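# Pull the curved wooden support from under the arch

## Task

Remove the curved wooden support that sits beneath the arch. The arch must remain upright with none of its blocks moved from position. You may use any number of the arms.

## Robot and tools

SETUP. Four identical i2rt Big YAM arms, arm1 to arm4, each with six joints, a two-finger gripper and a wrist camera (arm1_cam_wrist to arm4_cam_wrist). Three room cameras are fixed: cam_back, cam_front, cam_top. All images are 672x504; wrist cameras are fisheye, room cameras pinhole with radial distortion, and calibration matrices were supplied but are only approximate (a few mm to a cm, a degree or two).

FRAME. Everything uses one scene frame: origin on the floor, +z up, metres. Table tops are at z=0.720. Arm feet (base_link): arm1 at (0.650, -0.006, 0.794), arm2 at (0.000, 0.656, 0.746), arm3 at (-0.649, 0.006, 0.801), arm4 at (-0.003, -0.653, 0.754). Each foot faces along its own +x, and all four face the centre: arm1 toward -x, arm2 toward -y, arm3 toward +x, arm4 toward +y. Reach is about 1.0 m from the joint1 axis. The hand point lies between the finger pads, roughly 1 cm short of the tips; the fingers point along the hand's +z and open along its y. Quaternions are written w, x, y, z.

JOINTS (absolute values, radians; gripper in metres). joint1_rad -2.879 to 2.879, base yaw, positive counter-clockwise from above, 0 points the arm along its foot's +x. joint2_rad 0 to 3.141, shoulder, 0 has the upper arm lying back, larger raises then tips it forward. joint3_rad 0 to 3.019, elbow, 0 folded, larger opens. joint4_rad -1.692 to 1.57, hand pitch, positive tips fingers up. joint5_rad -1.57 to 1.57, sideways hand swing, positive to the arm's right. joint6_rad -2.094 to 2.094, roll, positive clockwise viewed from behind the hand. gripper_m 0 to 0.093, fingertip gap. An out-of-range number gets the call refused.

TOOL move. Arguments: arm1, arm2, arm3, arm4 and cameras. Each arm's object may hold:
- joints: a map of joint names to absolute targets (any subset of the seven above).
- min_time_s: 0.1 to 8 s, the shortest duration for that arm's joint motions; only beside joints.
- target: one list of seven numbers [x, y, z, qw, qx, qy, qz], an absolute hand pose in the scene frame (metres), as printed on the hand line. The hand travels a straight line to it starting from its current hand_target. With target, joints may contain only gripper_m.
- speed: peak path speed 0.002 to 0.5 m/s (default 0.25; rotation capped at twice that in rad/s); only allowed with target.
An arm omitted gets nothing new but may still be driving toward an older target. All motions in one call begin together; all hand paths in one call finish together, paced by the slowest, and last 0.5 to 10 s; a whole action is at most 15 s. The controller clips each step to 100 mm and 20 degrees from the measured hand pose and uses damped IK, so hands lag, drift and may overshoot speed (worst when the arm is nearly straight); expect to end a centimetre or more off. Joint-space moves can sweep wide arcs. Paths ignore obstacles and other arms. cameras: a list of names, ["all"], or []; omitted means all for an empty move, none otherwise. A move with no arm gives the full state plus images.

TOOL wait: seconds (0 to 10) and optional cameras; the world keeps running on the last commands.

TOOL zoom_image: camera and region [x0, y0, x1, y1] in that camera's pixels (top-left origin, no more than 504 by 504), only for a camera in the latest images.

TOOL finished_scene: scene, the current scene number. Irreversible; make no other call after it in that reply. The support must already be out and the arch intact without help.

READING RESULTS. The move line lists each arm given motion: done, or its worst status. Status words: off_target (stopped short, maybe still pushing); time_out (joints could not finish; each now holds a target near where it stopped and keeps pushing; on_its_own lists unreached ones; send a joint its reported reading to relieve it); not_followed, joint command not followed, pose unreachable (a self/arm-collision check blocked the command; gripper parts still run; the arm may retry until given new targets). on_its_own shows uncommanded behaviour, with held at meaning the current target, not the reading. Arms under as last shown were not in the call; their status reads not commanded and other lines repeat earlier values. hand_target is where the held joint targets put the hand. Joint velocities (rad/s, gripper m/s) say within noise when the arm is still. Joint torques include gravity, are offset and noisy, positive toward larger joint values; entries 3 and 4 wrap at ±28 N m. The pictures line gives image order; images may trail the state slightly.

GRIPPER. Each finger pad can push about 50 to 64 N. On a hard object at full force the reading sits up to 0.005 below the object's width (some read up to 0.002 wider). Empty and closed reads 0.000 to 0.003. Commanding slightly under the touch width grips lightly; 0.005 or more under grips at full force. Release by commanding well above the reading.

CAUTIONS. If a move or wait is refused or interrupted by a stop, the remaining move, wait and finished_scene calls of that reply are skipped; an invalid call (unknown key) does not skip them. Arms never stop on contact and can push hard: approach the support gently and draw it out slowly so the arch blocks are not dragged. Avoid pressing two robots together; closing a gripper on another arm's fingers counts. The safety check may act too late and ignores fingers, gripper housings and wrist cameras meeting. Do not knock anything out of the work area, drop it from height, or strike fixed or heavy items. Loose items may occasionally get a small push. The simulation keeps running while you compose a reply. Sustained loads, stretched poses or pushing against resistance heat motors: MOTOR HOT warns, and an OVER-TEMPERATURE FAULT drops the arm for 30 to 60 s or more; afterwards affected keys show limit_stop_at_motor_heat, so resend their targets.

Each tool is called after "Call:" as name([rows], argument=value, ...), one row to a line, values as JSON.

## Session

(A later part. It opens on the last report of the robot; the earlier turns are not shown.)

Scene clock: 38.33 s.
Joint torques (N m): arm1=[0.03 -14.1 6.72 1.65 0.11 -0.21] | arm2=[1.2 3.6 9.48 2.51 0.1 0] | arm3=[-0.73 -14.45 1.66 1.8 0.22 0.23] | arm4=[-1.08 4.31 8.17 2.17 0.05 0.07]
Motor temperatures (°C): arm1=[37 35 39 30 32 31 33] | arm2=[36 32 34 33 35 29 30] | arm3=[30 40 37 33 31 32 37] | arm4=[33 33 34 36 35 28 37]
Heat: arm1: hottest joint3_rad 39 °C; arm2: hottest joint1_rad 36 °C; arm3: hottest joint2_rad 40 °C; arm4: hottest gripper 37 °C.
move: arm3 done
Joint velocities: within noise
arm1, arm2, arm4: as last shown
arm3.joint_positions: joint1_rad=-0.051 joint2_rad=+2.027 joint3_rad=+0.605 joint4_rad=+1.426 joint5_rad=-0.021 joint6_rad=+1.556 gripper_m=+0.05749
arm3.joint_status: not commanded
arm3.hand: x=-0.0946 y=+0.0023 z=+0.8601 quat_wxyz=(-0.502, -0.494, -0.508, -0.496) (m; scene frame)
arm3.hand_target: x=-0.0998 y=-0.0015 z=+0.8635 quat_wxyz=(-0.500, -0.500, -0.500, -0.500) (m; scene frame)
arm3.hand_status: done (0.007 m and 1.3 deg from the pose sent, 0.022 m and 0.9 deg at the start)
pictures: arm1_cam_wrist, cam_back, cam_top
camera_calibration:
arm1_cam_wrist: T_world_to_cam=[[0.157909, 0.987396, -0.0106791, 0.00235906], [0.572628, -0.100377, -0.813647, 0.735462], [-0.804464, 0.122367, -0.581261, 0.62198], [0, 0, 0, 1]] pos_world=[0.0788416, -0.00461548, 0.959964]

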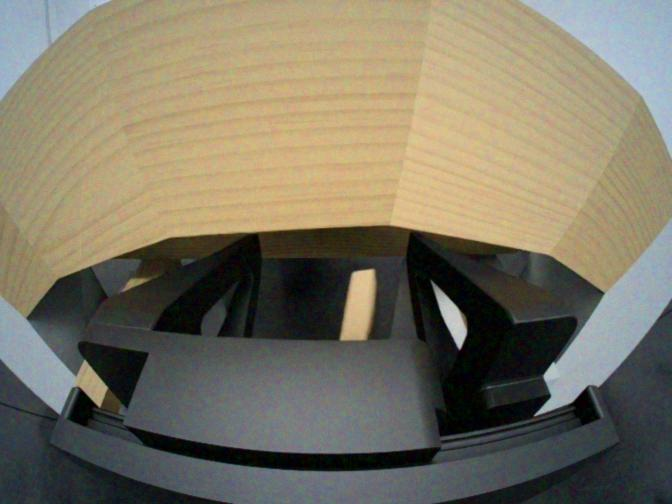

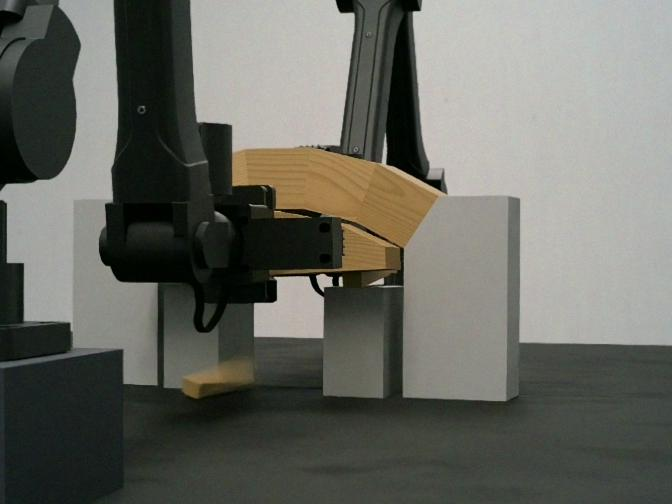

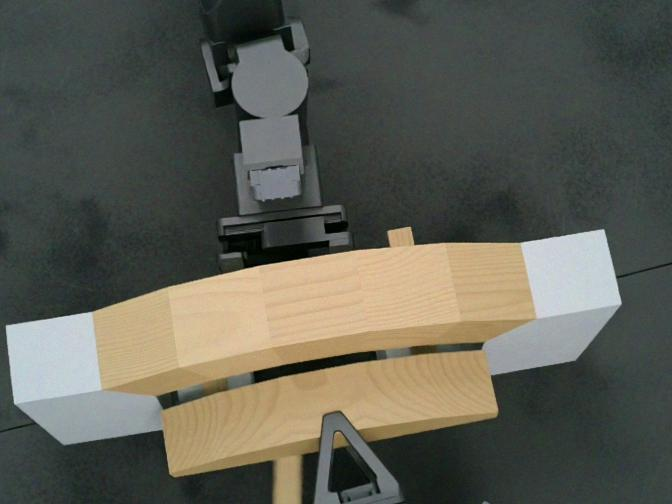

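Call:
move(arm3={"target":[-0.22,0.005,0.90,0.5,0.5,0.5,0.5],"speed":0.12}, arm1={"target":[0.16,-0.012,0.90,0.025,-0.712,0.025,0.702],"speed":0.12})

Call:
move(arm3={"target":[-0.30,0.005,0.90,0,0.7071,0.7071,0],"speed":0.15}, cameras=["arm1_cam_wrist","arm3_cam_wrist","cam_back","cam_front","cam_top"])

Scene clock: 41.07 s.
Joint torques (N m): arm1=[0.73 -11.05 1.57 3.55 -0.08 -0.2] | arm2=[1.38 3.78 9.54 2.5 0.1 -0.01] | arm3=[0.32 -12.34 1.68 3.38 0.28 0.11] | arm4=[-0.97 4.48 8.29 2.4 0.04 0.08]
Motor temperatures (°C): arm1=[37 35 39 30 31 31 33] | arm2=[36 32 34 33 35 29 30] | arm3=[30 40 37 33 31 32 38] | arm4=[33 33 34 36 35 28 37]
Heat: arm1: hottest joint3_rad 39 °C; arm2: hottest joint1_rad 36 °C; arm3: hottest joint2_rad 40 °C; arm4: hottest gripper 37 °C.
move: arm1 off_target; arm3 off_target
Joint velocities: within noise
arm1.joint_positions: joint1_rad=+0.065 joint2_rad=+1.817 joint3_rad=+0.423 joint4_rad=+1.344 joint5_rad=+0.127 joint6_rad=+0.020 gripper_m=+0.06011
arm1.joint_status: not commanded
arm1.hand: x=+0.1568 y=-0.0039 z=+0.8890 quat_wxyz=(-0.029, +0.722, -0.034, -0.690) (m; scene frame)
arm1.hand_target: x=+0.1599 y=-0.0119 z=+0.8998 quat_wxyz=(-0.025, +0.712, -0.025, -0.702) (m; scene frame)
arm1.hand_status: off_target (0.014 m and 2.1 deg from the pose sent, 0.184 m and 4.4 deg at the start)
arm2.joint_positions: joint1_rad=-0.491 joint2_rad=+0.571 joint3_rad=+1.396 joint4_rad=-1.145 joint5_rad=+0.158 joint6_rad=+0.378 gripper_m=+0.09396
arm2.joint_status: not commanded
arm2.hand: x=-0.1424 y=+0.4717 z=+1.3418 quat_wxyz=(-0.330, -0.780, -0.216, +0.486) (m; scene frame)
arm2.hand_target: x=-0.1404 y=+0.4751 z=+1.3501 quat_wxyz=(-0.336, -0.774, -0.213, +0.492) (m; scene frame)
arm2.hand_status: not commanded
arm3.joint_positions: joint1_rad=-0.051 joint2_rad=+1.841 joint3_rad=+0.240 joint4_rad=+1.509 joint5_rad=-0.009 joint6_rad=+1.567 gripper_m=+0.05749
arm3.joint_status: not commanded
arm3.hand: x=-0.2247 y=+0.0019 z=+0.8703 quat_wxyz=(-0.478, -0.523, -0.526, -0.471) (m; scene frame)
arm3.hand_target: x=-0.2205 y=+0.0049 z=+0.8993 quat_wxyz=(-0.498, -0.502, -0.502, -0.498) (m; scene frame)
arm3.hand_status: off_target (0.030 m and 5.7 deg from the pose sent, 0.132 m and 1.3 deg at the start; a joint's target at an end of its range on 29 of 68 steps)
arm4.joint_positions: joint1_rad=-0.377 joint2_rad=+0.615 joint3_rad=+1.493 joint4_rad=-1.274 joint5_rad=+0.157 joint6_rad=-0.616 gripper_m=+0.09396
arm4.joint_status: not commanded
arm4.hand: x=+0.0978 y=-0.4603 z=+1.3602 quat_wxyz=(-0.554, +0.623, -0.545, -0.090) (m; scene frame)
arm4.hand_target: x=+0.0963 y=-0.4637 z=+1.3683 quat_wxyz=(-0.562, +0.618, -0.542, -0.093) (m; scene frame)
arm4.hand_status: not commanded
pictures: none

Scene clock: 47.03 s.
Joint torques (N m): arm1=[0.91 -11.11 1.65 3.54 -0.06 -0.21] | arm2=[1.14 3.9 9.5 2.48 0.08 -0.03] | arm3=[0.32 -8.12 14.83 -0.64 0.31 0.05] | arm4=[-1.2 4.66 8.29 2.18 0.05 0.07]
Motor temperatures (°C): arm1=[37 35 39 30 31 31 33] | arm2=[36 32 35 33 35 29 30] | arm3=[30 40 39 33 31 32 38] | arm4=[33 33 35 36 35 28 37]
Heat: arm1: hottest joint3_rad 39 °C; arm2: hottest joint1_rad 36 °C; arm3: hottest joint2_rad 40 °C; arm4: hottest gripper 37 °C.
move: arm3 off_target
Joint velocities: within noise
arm1, arm2, arm4: as last shown
arm3.joint_positions: joint1_rad=-0.051 joint2_rad=+1.334 joint3_rad=+0.823 joint4_rad=-1.105 joint5_rad=-0.009 joint6_rad=+1.567 gripper_m=+0.05747
arm3.joint_status: not commanded
arm3.hand: x=-0.3277 y=+0.0033 z=+0.8788 quat_wxyz=(+0.019, -0.710, -0.703, +0.018) (m; scene frame)
arm3.hand_target: x=-0.3015 y=+0.0050 z=+0.9002 quat_wxyz=(+0.000, -0.707, -0.707, +0.000) (m; scene frame)
arm3.hand_status: off_target (0.035 m and 3.0 deg from the pose sent, 0.081 m and 84.3 deg at the start)
pictures: arm1_cam_wrist, arm3_cam_wrist, cam_back, cam_front, cam_top
camera_calibration:
arm1_cam_wrist: T_world_to_cam=[[0.102306, 0.994743, -0.00434656, -0.0093712], [0.613494, -0.066534, -0.786892, 0.60619], [-0.783045, 0.077837, -0.617076, 0.799438], [0, 0, 0, 1]] pos_world=[0.255061, -0.0125717, 0.970279]
arm3_cam_wrist: T_world_to_cam=[[-0.999168, 0.0143962, 0.0381543, -0.360146], [0.0347162, 0.791168, 0.610613, -0.525911], [-0.0213959, 0.61143, -0.791009, 0.813881], [0, 0, 0, 1]] pos_world=[-0.324175, -0.0763625, 0.978656]

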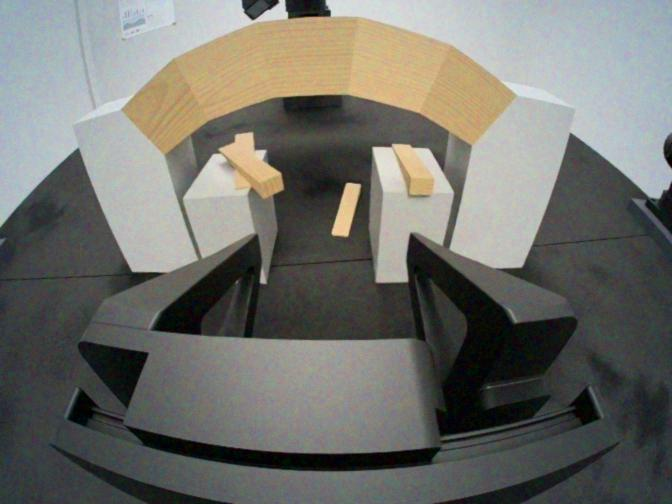

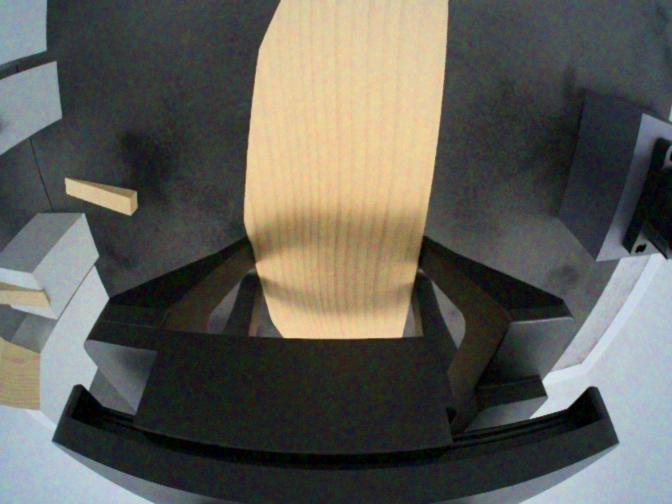

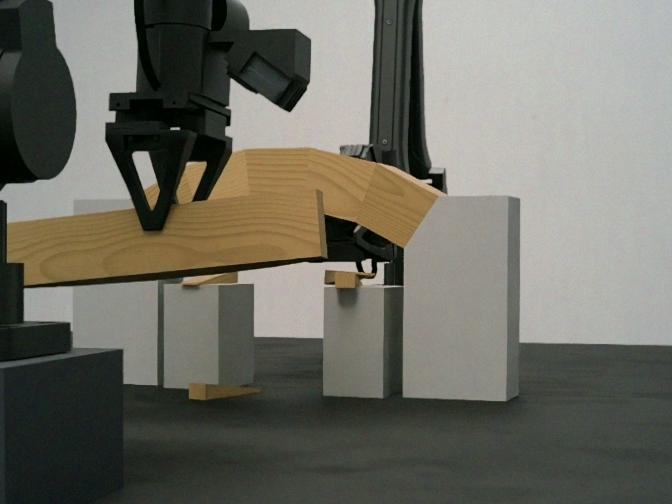

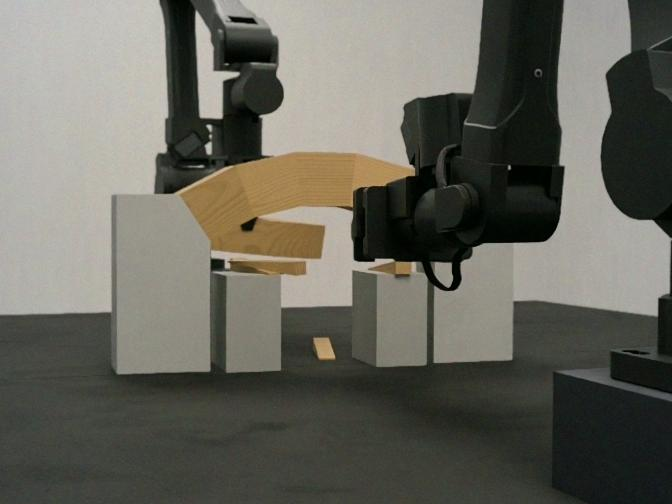

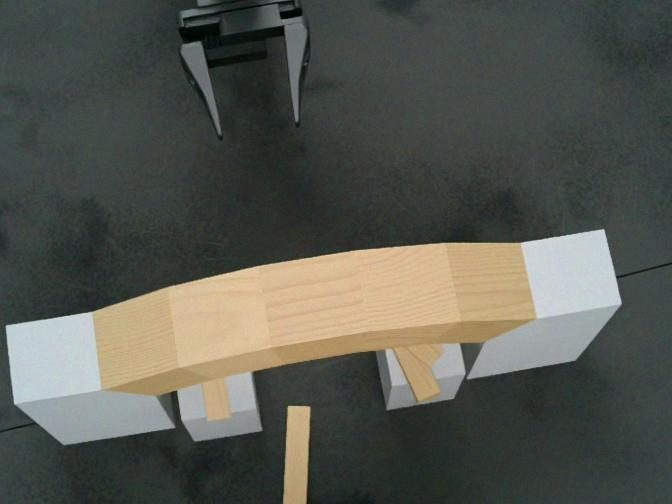

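Call:
move(arm3={"target":[-0.295,0.005,0.83,0.0283,-0.7065,-0.7065,-0.0283],"speed":0.12}, cameras=["arm3_cam_wrist","cam_back"])

Scene clock: 49.23 s.
Joint torques (N m): arm1=[0.85 -11.28 1.63 3.59 -0.07 -0.21] | arm2=[1.2 3.96 9.52 2.43 0.11 -0.02] | arm3=[-1.14 -9.99 8.81 0.17 -0.04 -0.06] | arm4=[-1.03 4.31 8.25 2.26 0.08 0.07]
Motor temperatures (°C): arm1=[37 35 39 30 31 31 33] | arm2=[36 32 35 33 35 29 30] | arm3=[30 40 40 33 31 32 38] | arm4=[33 33 35 36 35 28 37]
Heat: arm1: hottest joint3_rad 39 °C; arm2: hottest joint1_rad 36 °C; arm3: hottest joint2_rad 40 °C; arm4: hottest gripper 37 °C.
move: arm3 done
Joint velocities: within noise
arm1, arm2, arm4: as last shown
arm3.joint_positions: joint1_rad=-0.073 joint2_rad=+1.470 joint3_rad=+0.796 joint4_rad=-0.915 joint5_rad=-0.082 joint6_rad=+1.537 gripper_m=+0.05747
arm3.joint_status: not commanded
arm3.hand: x=-0.3037 y=+0.0079 z=+0.8266 quat_wxyz=(+0.035, -0.707, -0.706, -0.018) (m; scene frame)
arm3.hand_target: x=-0.2951 y=+0.0050 z=+0.8302 quat_wxyz=(+0.028, -0.706, -0.707, -0.028) (m; scene frame)
arm3.hand_status: done (0.010 m and 1.4 deg from the pose sent, 0.059 m and 5.4 deg at the start)
pictures: arm3_cam_wrist, cam_back
camera_calibration:
arm3_cam_wrist: T_world_to_cam=[[-0.999926, 0.00654504, 0.010279, -0.311298], [0.0117364, 0.744235, 0.667814, -0.552446], [-0.00327913, 0.667885, -0.744257, 0.736807], [0, 0, 0, 1]] pos_world=[-0.302375, -0.0789154, 0.920505]

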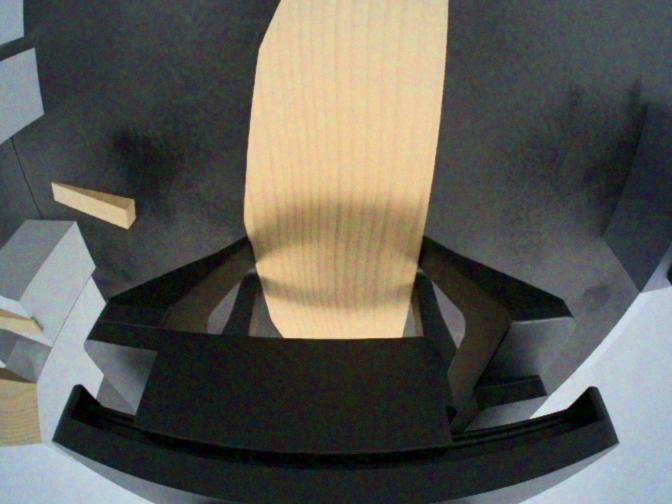

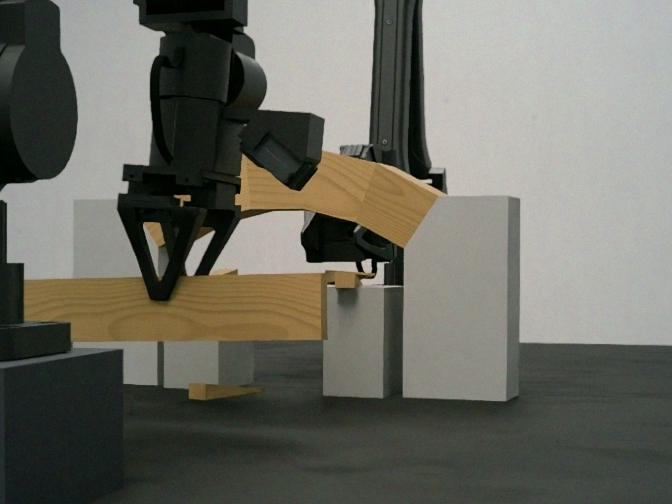

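Call:
move(arm3={"target":[-0.295,0.005,0.788,0.0193,-0.7068,-0.7068,-0.0193],"speed":0.1})

Call:
move(arm3={"target":[-0.295,0.005,0.774,0.0193,-0.7068,-0.7068,-0.0193],"speed":0.03}, cameras=["arm3_cam_wrist","cam_back"])

Scene clock: 50.73 s.
Joint torques (N m): arm1=[0.79 -11.16 1.62 3.56 -0.06 -0.2] | arm2=[1.03 3.6 9.48 2.47 0.11 -0.03] | arm3=[-0.03 -10.34 7.72 0.2 0.27 0.12] | arm4=[-0.79 4.78 8.25 2.33 0.03 0.09]
Motor temperatures (°C): arm1=[37 35 39 30 31 31 33] | arm2=[36 32 35 33 35 29 30] | arm3=[30 40 40 32 31 32 38] | arm4=[33 33 35 36 35 28 37]
Heat: arm1: hottest joint3_rad 39 °C; arm2: hottest joint1_rad 36 °C; arm3: hottest joint2_rad 40 °C; arm4: hottest gripper 37 °C.
move: arm3 done
Joint velocities: within noise
arm1, arm2, arm4: as last shown
arm3.joint_positions: joint1_rad=-0.073 joint2_rad=+1.558 joint3_rad=+0.754 joint4_rad=-0.782 joint5_rad=-0.064 joint6_rad=+1.537 gripper_m=+0.05747
arm3.joint_status: not commanded
arm3.hand: x=-0.3030 y=+0.0044 z=+0.7859 quat_wxyz=(+0.027, -0.707, -0.706, -0.013) (m; scene frame)
arm3.hand_target: x=-0.2951 y=+0.0050 z=+0.7881 quat_wxyz=(+0.019, -0.707, -0.707, -0.019) (m; scene frame)
arm3.hand_status: done (0.008 m and 1.2 deg from the pose sent, 0.040 m and 1.8 deg at the start)
pictures: none

Scene clock: 51.73 s.
Joint torques (N m): arm1=[0.73 -11.16 1.61 3.54 -0.06 -0.19] | arm2=[1.03 3.72 9.5 2.48 0.11 -0.02] | arm3=[0.03 -10.23 7.19 0.23 0.27 0.12] | arm4=[-1.08 4.48 8.32 2.29 0.02 0.06]
Motor temperatures (°C): arm1=[37 35 38 31 31 31 33] | arm2=[36 32 35 33 35 29 30] | arm3=[30 40 40 32 31 32 38] | arm4=[33 33 35 36 35 28 37]
Heat: arm1: hottest joint3_rad 38 °C; arm2: hottest joint1_rad 36 °C; arm3: hottest joint2_rad 40 °C; arm4: hottest gripper 37 °C.
move: arm3 done
Joint velocities: within noise
arm1, arm2, arm4: as last shown
arm3.joint_positions: joint1_rad=-0.073 joint2_rad=+1.588 joint3_rad=+0.745 joint4_rad=-0.737 joint5_rad=-0.064 joint6_rad=+1.537 gripper_m=+0.05747
arm3.joint_status: not commanded
arm3.hand: x=-0.3011 y=+0.0042 z=+0.7735 quat_wxyz=(+0.025, -0.707, -0.706, -0.015) (m; scene frame)
arm3.hand_target: x=-0.2950 y=+0.0050 z=+0.7740 quat_wxyz=(+0.019, -0.707, -0.707, -0.019) (m; scene frame)
arm3.hand_status: done (0.006 m and 0.8 deg from the pose sent, 0.014 m and 1.2 deg at the start)
pictures: arm3_cam_wrist, cam_back
camera_calibration:
arm3_cam_wrist: T_world_to_cam=[[-0.999981, 0.00617505, 0.000903377, -0.300959], [0.00526247, 0.756531, 0.653937, -0.505525], [0.00335466, 0.653929, -0.756549, 0.711254], [0, 0, 0, 1]] pos_world=[-0.300679, -0.0808061, 0.868951]

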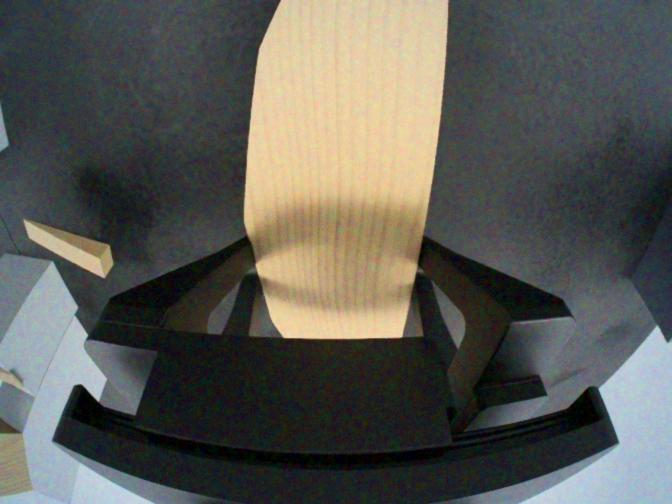

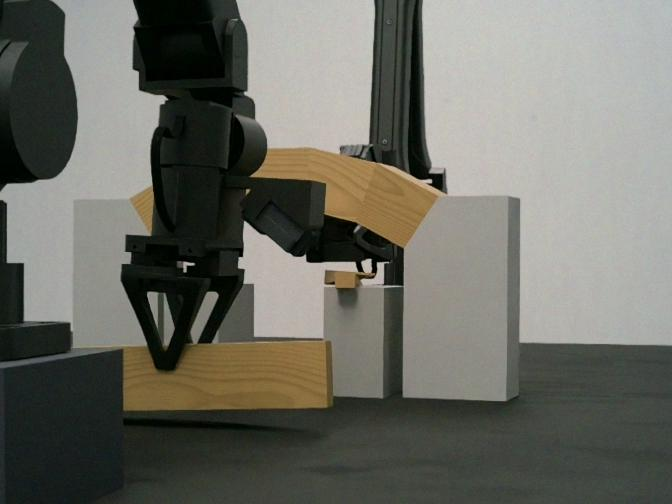

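Call:
move(arm3={"target":[-0.295,0.005,0.760,0.0193,-0.7068,-0.7068,-0.0193],"speed":0.03})

Call:
move(arm3={"target":[-0.295,0.005,0.752,0.0193,-0.7068,-0.7068,-0.0193],"speed":0.02}, cameras=["arm3_cam_wrist","cam_back"])

Scene clock: 52.87 s.
Joint torques (N m): arm1=[0.62 -11.22 1.62 3.55 -0.08 -0.21] | arm2=[1.32 3.9 9.51 2.47 0.09 -0.02] | arm3=[-0.15 -9.64 6.56 0.53 0.25 0.13] | arm4=[-1.26 4.25 8.21 2.44 0.08 0.12]
Motor temperatures (°C): arm1=[37 35 38 31 31 31 33] | arm2=[36 32 35 33 35 29 30] | arm3=[30 40 40 32 31 32 38] | arm4=[33 33 35 36 35 28 37]
Heat: arm1: hottest joint3_rad 38 °C; arm2: hottest joint1_rad 36 °C; arm3: hottest joint2_rad 40 °C; arm4: hottest gripper 37 °C.
move: arm3 done
Joint velocities: within noise
arm1, arm2, arm4: as last shown
arm3.joint_positions: joint1_rad=-0.073 joint2_rad=+1.614 joint3_rad=+0.739 joint4_rad=-0.698 joint5_rad=-0.064 joint6_rad=+1.537 gripper_m=+0.05747
arm3.joint_status: not commanded
arm3.hand: x=-0.2991 y=+0.0041 z=+0.7635 quat_wxyz=(+0.023, -0.707, -0.707, -0.017) (m; scene frame)
arm3.hand_target: x=-0.2952 y=+0.0050 z=+0.7600 quat_wxyz=(+0.019, -0.707, -0.707, -0.019) (m; scene frame)
arm3.hand_status: done (0.005 m and 0.5 deg from the pose sent, 0.015 m and 0.8 deg at the start)
pictures: none

Scene clock: 53.83 s.
Joint torques (N m): arm1=[0.85 -11.11 1.59 3.54 -0.07 -0.2] | arm2=[1.2 3.72 9.51 2.4 0.11 -0.02] | arm3=[0.03 -8.88 6.08 0.75 0.43 0.12] | arm4=[-1.2 4.6 8.31 2.3 0.05 0.05]
Motor temperatures (°C): arm1=[37 35 38 31 31 31 33] | arm2=[36 32 35 33 35 29 30] | arm3=[30 40 40 32 31 32 38] | arm4=[33 33 35 36 35 28 37]
Heat: arm1: hottest joint3_rad 38 °C; arm2: hottest joint1_rad 36 °C; arm3: hottest joint2_rad 40 °C; arm4: hottest gripper 37 °C.
move: arm3 done
Joint velocities: within noise
arm1, arm2, arm4: as last shown
arm3.joint_positions: joint1_rad=-0.073 joint2_rad=+1.622 joint3_rad=+0.739 joint4_rad=-0.680 joint5_rad=-0.068 joint6_rad=+1.537 gripper_m=+0.05747
arm3.joint_status: not commanded
arm3.hand: x=-0.2959 y=+0.0046 z=+0.7608 quat_wxyz=(+0.021, -0.707, -0.707, -0.022) (m; scene frame)
arm3.hand_target: x=-0.2954 y=+0.0050 z=+0.7522 quat_wxyz=(+0.019, -0.707, -0.707, -0.019) (m; scene frame)
arm3.hand_status: done (0.009 m and 0.4 deg from the pose sent, 0.012 m and 0.5 deg at the start)
pictures: arm3_cam_wrist, cam_back
camera_calibration:
arm3_cam_wrist: T_world_to_cam=[[-0.999854, 0.00611538, -0.0159774, -0.282874], [-0.00587419, 0.754424, 0.656361, -0.502717], [0.0160676, 0.656358, -0.754278, 0.703426], [0, 0, 0, 1]] pos_world=[-0.297088, -0.0807079, 0.856023]

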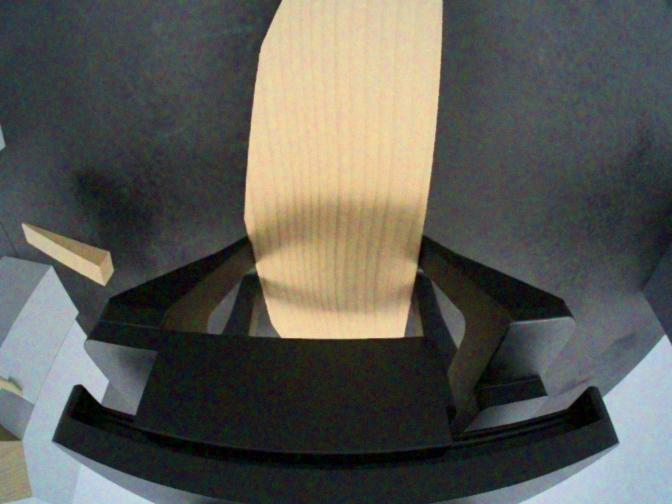

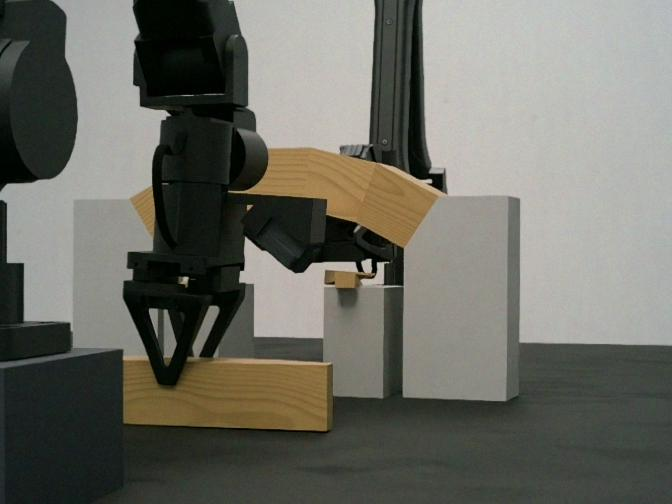

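Call:
move(arm3={"target":[-0.295,0.005,0.752,0.002,-0.7071,-0.7071,-0.002],"speed":0.03}, cameras=["cam_back"])

Scene clock: 55.30 s.
Joint torques (N m): arm1=[0.85 -11.11 1.62 3.54 -0.08 -0.21] | arm2=[1.26 3.96 9.52 2.41 0.1 -0.02] | arm3=[0.38 -8.88 6.05 0.66 0.85 0.31] | arm4=[-1.2 4.13 8.43 2.29 0.1 0.1]
Motor temperatures (°C): arm1=[37 35 38 31 31 31 33] | arm2=[36 32 35 33 35 29 30] | arm3=[30 40 40 32 31 32 38] | arm4=[33 33 35 36 35 28 37]
Heat: arm1: hottest joint3_rad 38 °C; arm2: hottest joint1_rad 36 °C; arm3: hottest joint2_rad 40 °C; arm4: hottest gripper 37 °C.
move: arm3 done
Joint velocities: within noise
arm1, arm2, arm4: as last shown
arm3.joint_positions: joint1_rad=-0.055 joint2_rad=+1.622 joint3_rad=+0.739 joint4_rad=-0.676 joint5_rad=-0.028 joint6_rad=+1.542 gripper_m=+0.05744
arm3.joint_status: not commanded
arm3.hand: x=-0.2950 y=+0.0041 z=+0.7605 quat_wxyz=(+0.006, -0.703, -0.711, -0.009) (m; scene frame)
arm3.hand_target: x=-0.2953 y=+0.0050 z=+0.7523 quat_wxyz=(+0.002, -0.707, -0.707, -0.002) (m; scene frame)
arm3.hand_status: done (0.009 m and 1.2 deg from the pose sent, 0.009 m and 3.1 deg at the start)
pictures: cam_back

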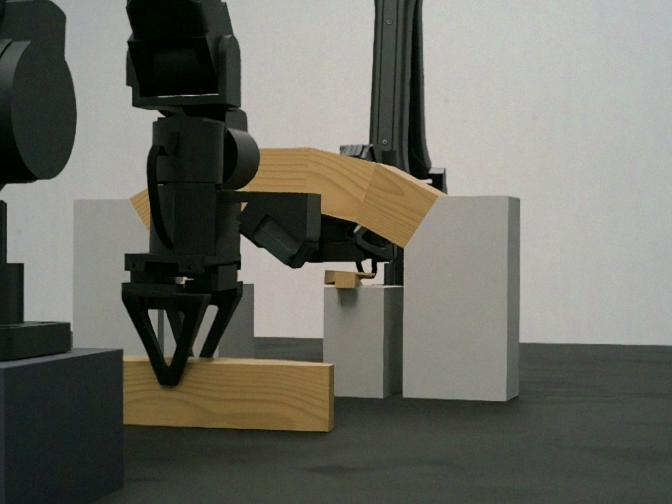

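Call:
move(arm3={"joints":{"gripper_m":0.085}})

Call:
move(arm3={"target":[-0.295,0.005,0.93,0.002,-0.7071,-0.7071,-0.002],"speed":0.1}, cameras=["all"])

Scene clock: 56.10 s.
Joint torques (N m): arm1=[0.67 -11.16 1.62 3.58 -0.07 -0.2] | arm2=[1.26 3.84 9.55 2.51 0.11 -0.01] | arm3=[0.5 -9.41 6.06 0.32 0.35 0.2] | arm4=[-1.14 4.48 8.24 2.26 0.05 0.06]
Motor temperatures (°C): arm1=[37 35 38 31 31 31 33] | arm2=[36 32 35 33 35 29 30] | arm3=[30 40 40 32 31 32 38] | arm4=[33 33 35 36 35 28 37]
Heat: arm1: hottest joint3_rad 38 °C; arm2: hottest joint1_rad 36 °C; arm3: hottest joint2_rad 40 °C; arm4: hottest gripper 37 °C.
move: arm3 done
Joint velocities: within noise
arm1.joint_positions: joint1_rad=+0.065 joint2_rad=+1.817 joint3_rad=+0.423 joint4_rad=+1.344 joint5_rad=+0.127 joint6_rad=+0.020 gripper_m=+0.06011
arm1.joint_status: not commanded
arm1.hand: x=+0.1568 y=-0.0039 z=+0.8890 quat_wxyz=(-0.029, +0.722, -0.034, -0.690) (m; scene frame)
arm1.hand_target: x=+0.1599 y=-0.0119 z=+0.8998 quat_wxyz=(-0.025, +0.712, -0.025, -0.702) (m; scene frame)
arm1.hand_status: not commanded
arm2.joint_positions: joint1_rad=-0.491 joint2_rad=+0.571 joint3_rad=+1.396 joint4_rad=-1.145 joint5_rad=+0.158 joint6_rad=+0.378 gripper_m=+0.09396
arm2.joint_status: not commanded
arm2.hand: x=-0.1424 y=+0.4717 z=+1.3418 quat_wxyz=(-0.330, -0.780, -0.216, +0.486) (m; scene frame)
arm2.hand_target: x=-0.1404 y=+0.4751 z=+1.3501 quat_wxyz=(-0.336, -0.774, -0.213, +0.492) (m; scene frame)
arm2.hand_status: not commanded
arm3.joint_positions: joint1_rad=-0.054 joint2_rad=+1.627 joint3_rad=+0.739 joint4_rad=-0.667 joint5_rad=-0.016 joint6_rad=+1.554 gripper_m=+0.08487
arm3.joint_status: all done
arm3.hand: x=-0.2938 y=+0.0022 z=+0.7590 quat_wxyz=(+0.000, -0.707, -0.708, -0.006) (m; scene frame)
arm3.hand_target: x=-0.2952 y=+0.0050 z=+0.7523 quat_wxyz=(+0.002, -0.707, -0.707, -0.002) (m; scene frame)
arm3.hand_status: not commanded
arm4.joint_positions: joint1_rad=-0.377 joint2_rad=+0.615 joint3_rad=+1.493 joint4_rad=-1.274 joint5_rad=+0.157 joint6_rad=-0.616 gripper_m=+0.09396
arm4.joint_status: not commanded
arm4.hand: x=+0.0978 y=-0.4603 z=+1.3602 quat_wxyz=(-0.554, +0.623, -0.545, -0.090) (m; scene frame)
arm4.hand_target: x=+0.0963 y=-0.4637 z=+1.3683 quat_wxyz=(-0.562, +0.618, -0.542, -0.093) (m; scene frame)
arm4.hand_status: not commanded
pictures: none

Scene clock: 58.63 s.
Joint torques (N m): arm1=[0.73 -11.28 1.63 3.56 -0.07 -0.21] | arm2=[1.08 3.6 9.47 2.48 0.09 -0.01] | arm3=[0.15 -10.17 13.44 -0.79 0.35 0.17] | arm4=[-0.97 4.42 8.29 2.33 0.08 0.11]
Motor temperatures (°C): arm1=[37 35 38 31 31 31 33] | arm2=[36 32 35 33 35 29 30] | arm3=[30 40 40 32 31 32 38] | arm4=[33 33 35 36 35 28 36]
Heat: arm1: hottest joint3_rad 38 °C; arm2: hottest joint1_rad 36 °C; arm3: hottest joint2_rad 40 °C; arm4: hottest joint4_rad 36 °C.
move: arm3 off_target
Joint velocities: within noise
arm1, arm2, arm4: as last shown
arm3.joint_positions: joint1_rad=-0.054 joint2_rad=+1.332 joint3_rad=+0.909 joint4_rad=-1.193 joint5_rad=-0.016 joint6_rad=+1.554 gripper_m=+0.08494
arm3.joint_status: not commanded
arm3.hand: x=-0.3132 y=+0.0036 z=+0.9084 quat_wxyz=(+0.022, -0.707, -0.707, +0.015) (m; scene frame)
arm3.hand_target: x=-0.2959 y=+0.0051 z=+0.9299 quat_wxyz=(+0.002, -0.707, -0.707, -0.002) (m; scene frame)
arm3.hand_status: off_target (0.028 m and 3.0 deg from the pose sent, 0.171 m and 0.5 deg at the start)
pictures: arm1_cam_wrist, arm2_cam_wrist, arm3_cam_wrist, arm4_cam_wrist, cam_back, cam_front, cam_top
camera_calibration:
arm1_cam_wrist: T_world_to_cam=[[0.102306, 0.994743, -0.00434656, -0.0093712], [0.613494, -0.066534, -0.786892, 0.60619], [-0.783045, 0.077837, -0.617076, 0.799438], [0, 0, 0, 1]] pos_world=[0.255061, -0.0125717, 0.970279]
arm3_cam_wrist: T_world_to_cam=[[-0.99924, 0.00374066, 0.0387895, -0.347308], [0.0268938, 0.786542, 0.616951, -0.552888], [-0.0282018, 0.617526, -0.786045, 0.830813], [0, 0, 0, 1]] pos_world=[-0.308744, -0.0768794, 1.00763]

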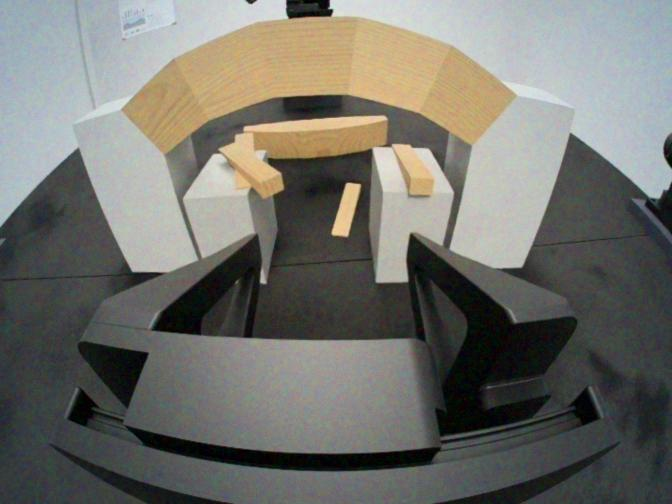

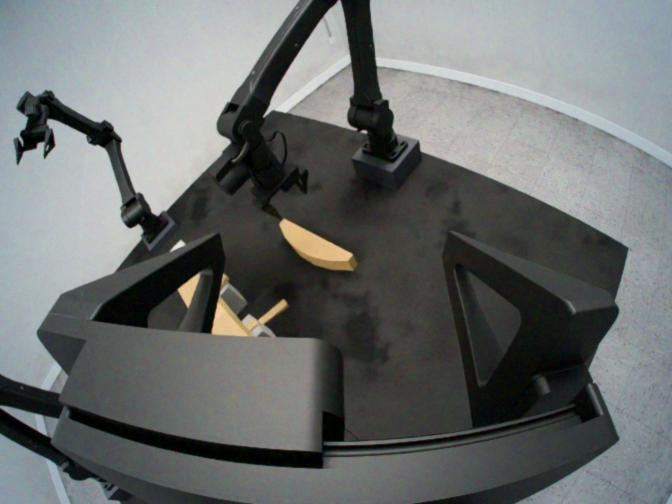

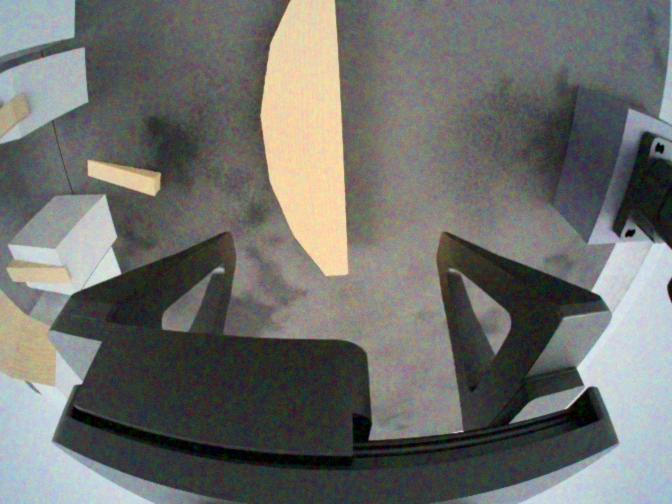

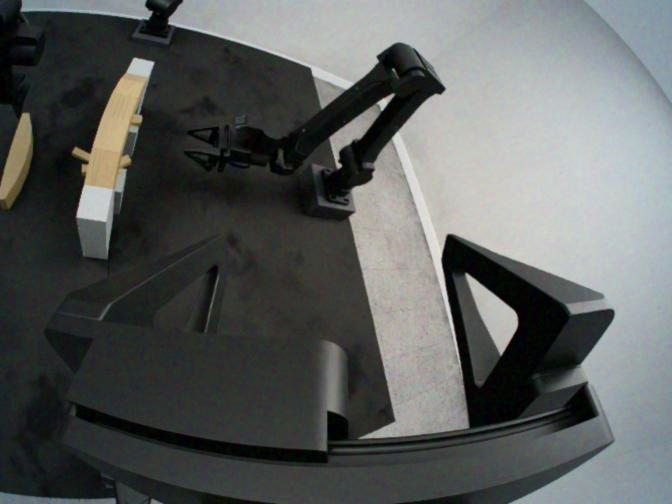

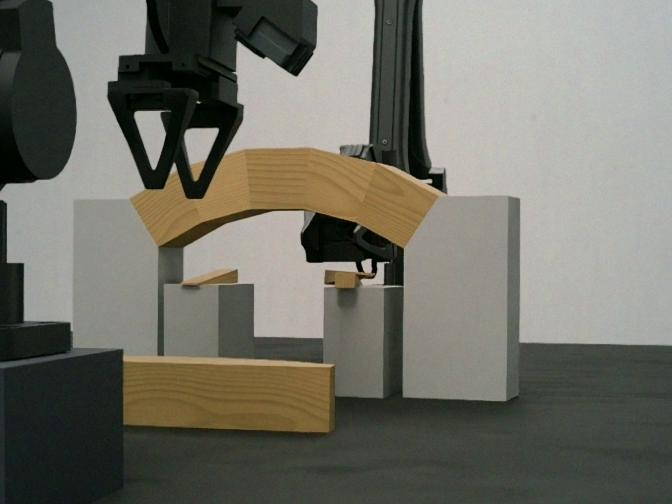

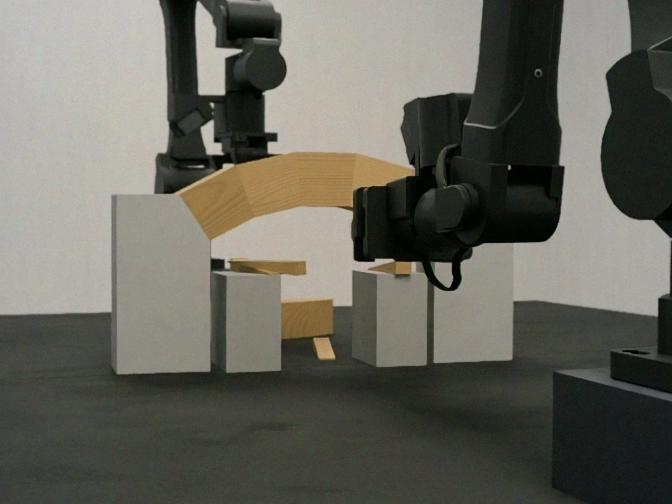

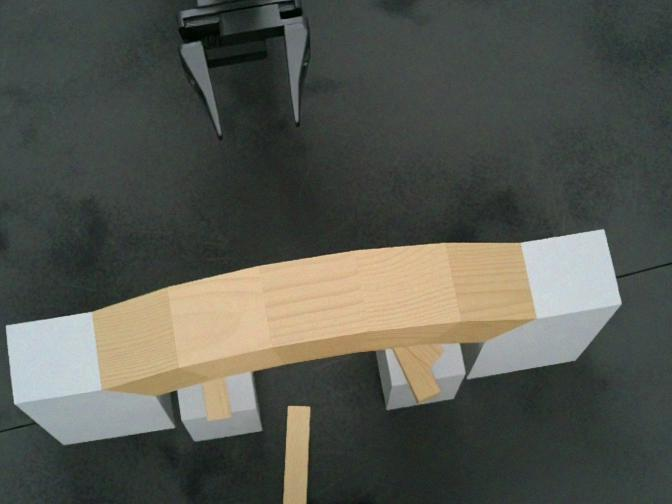

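Call:
finished_scene(scene=1)

The scene is finished: the task was done.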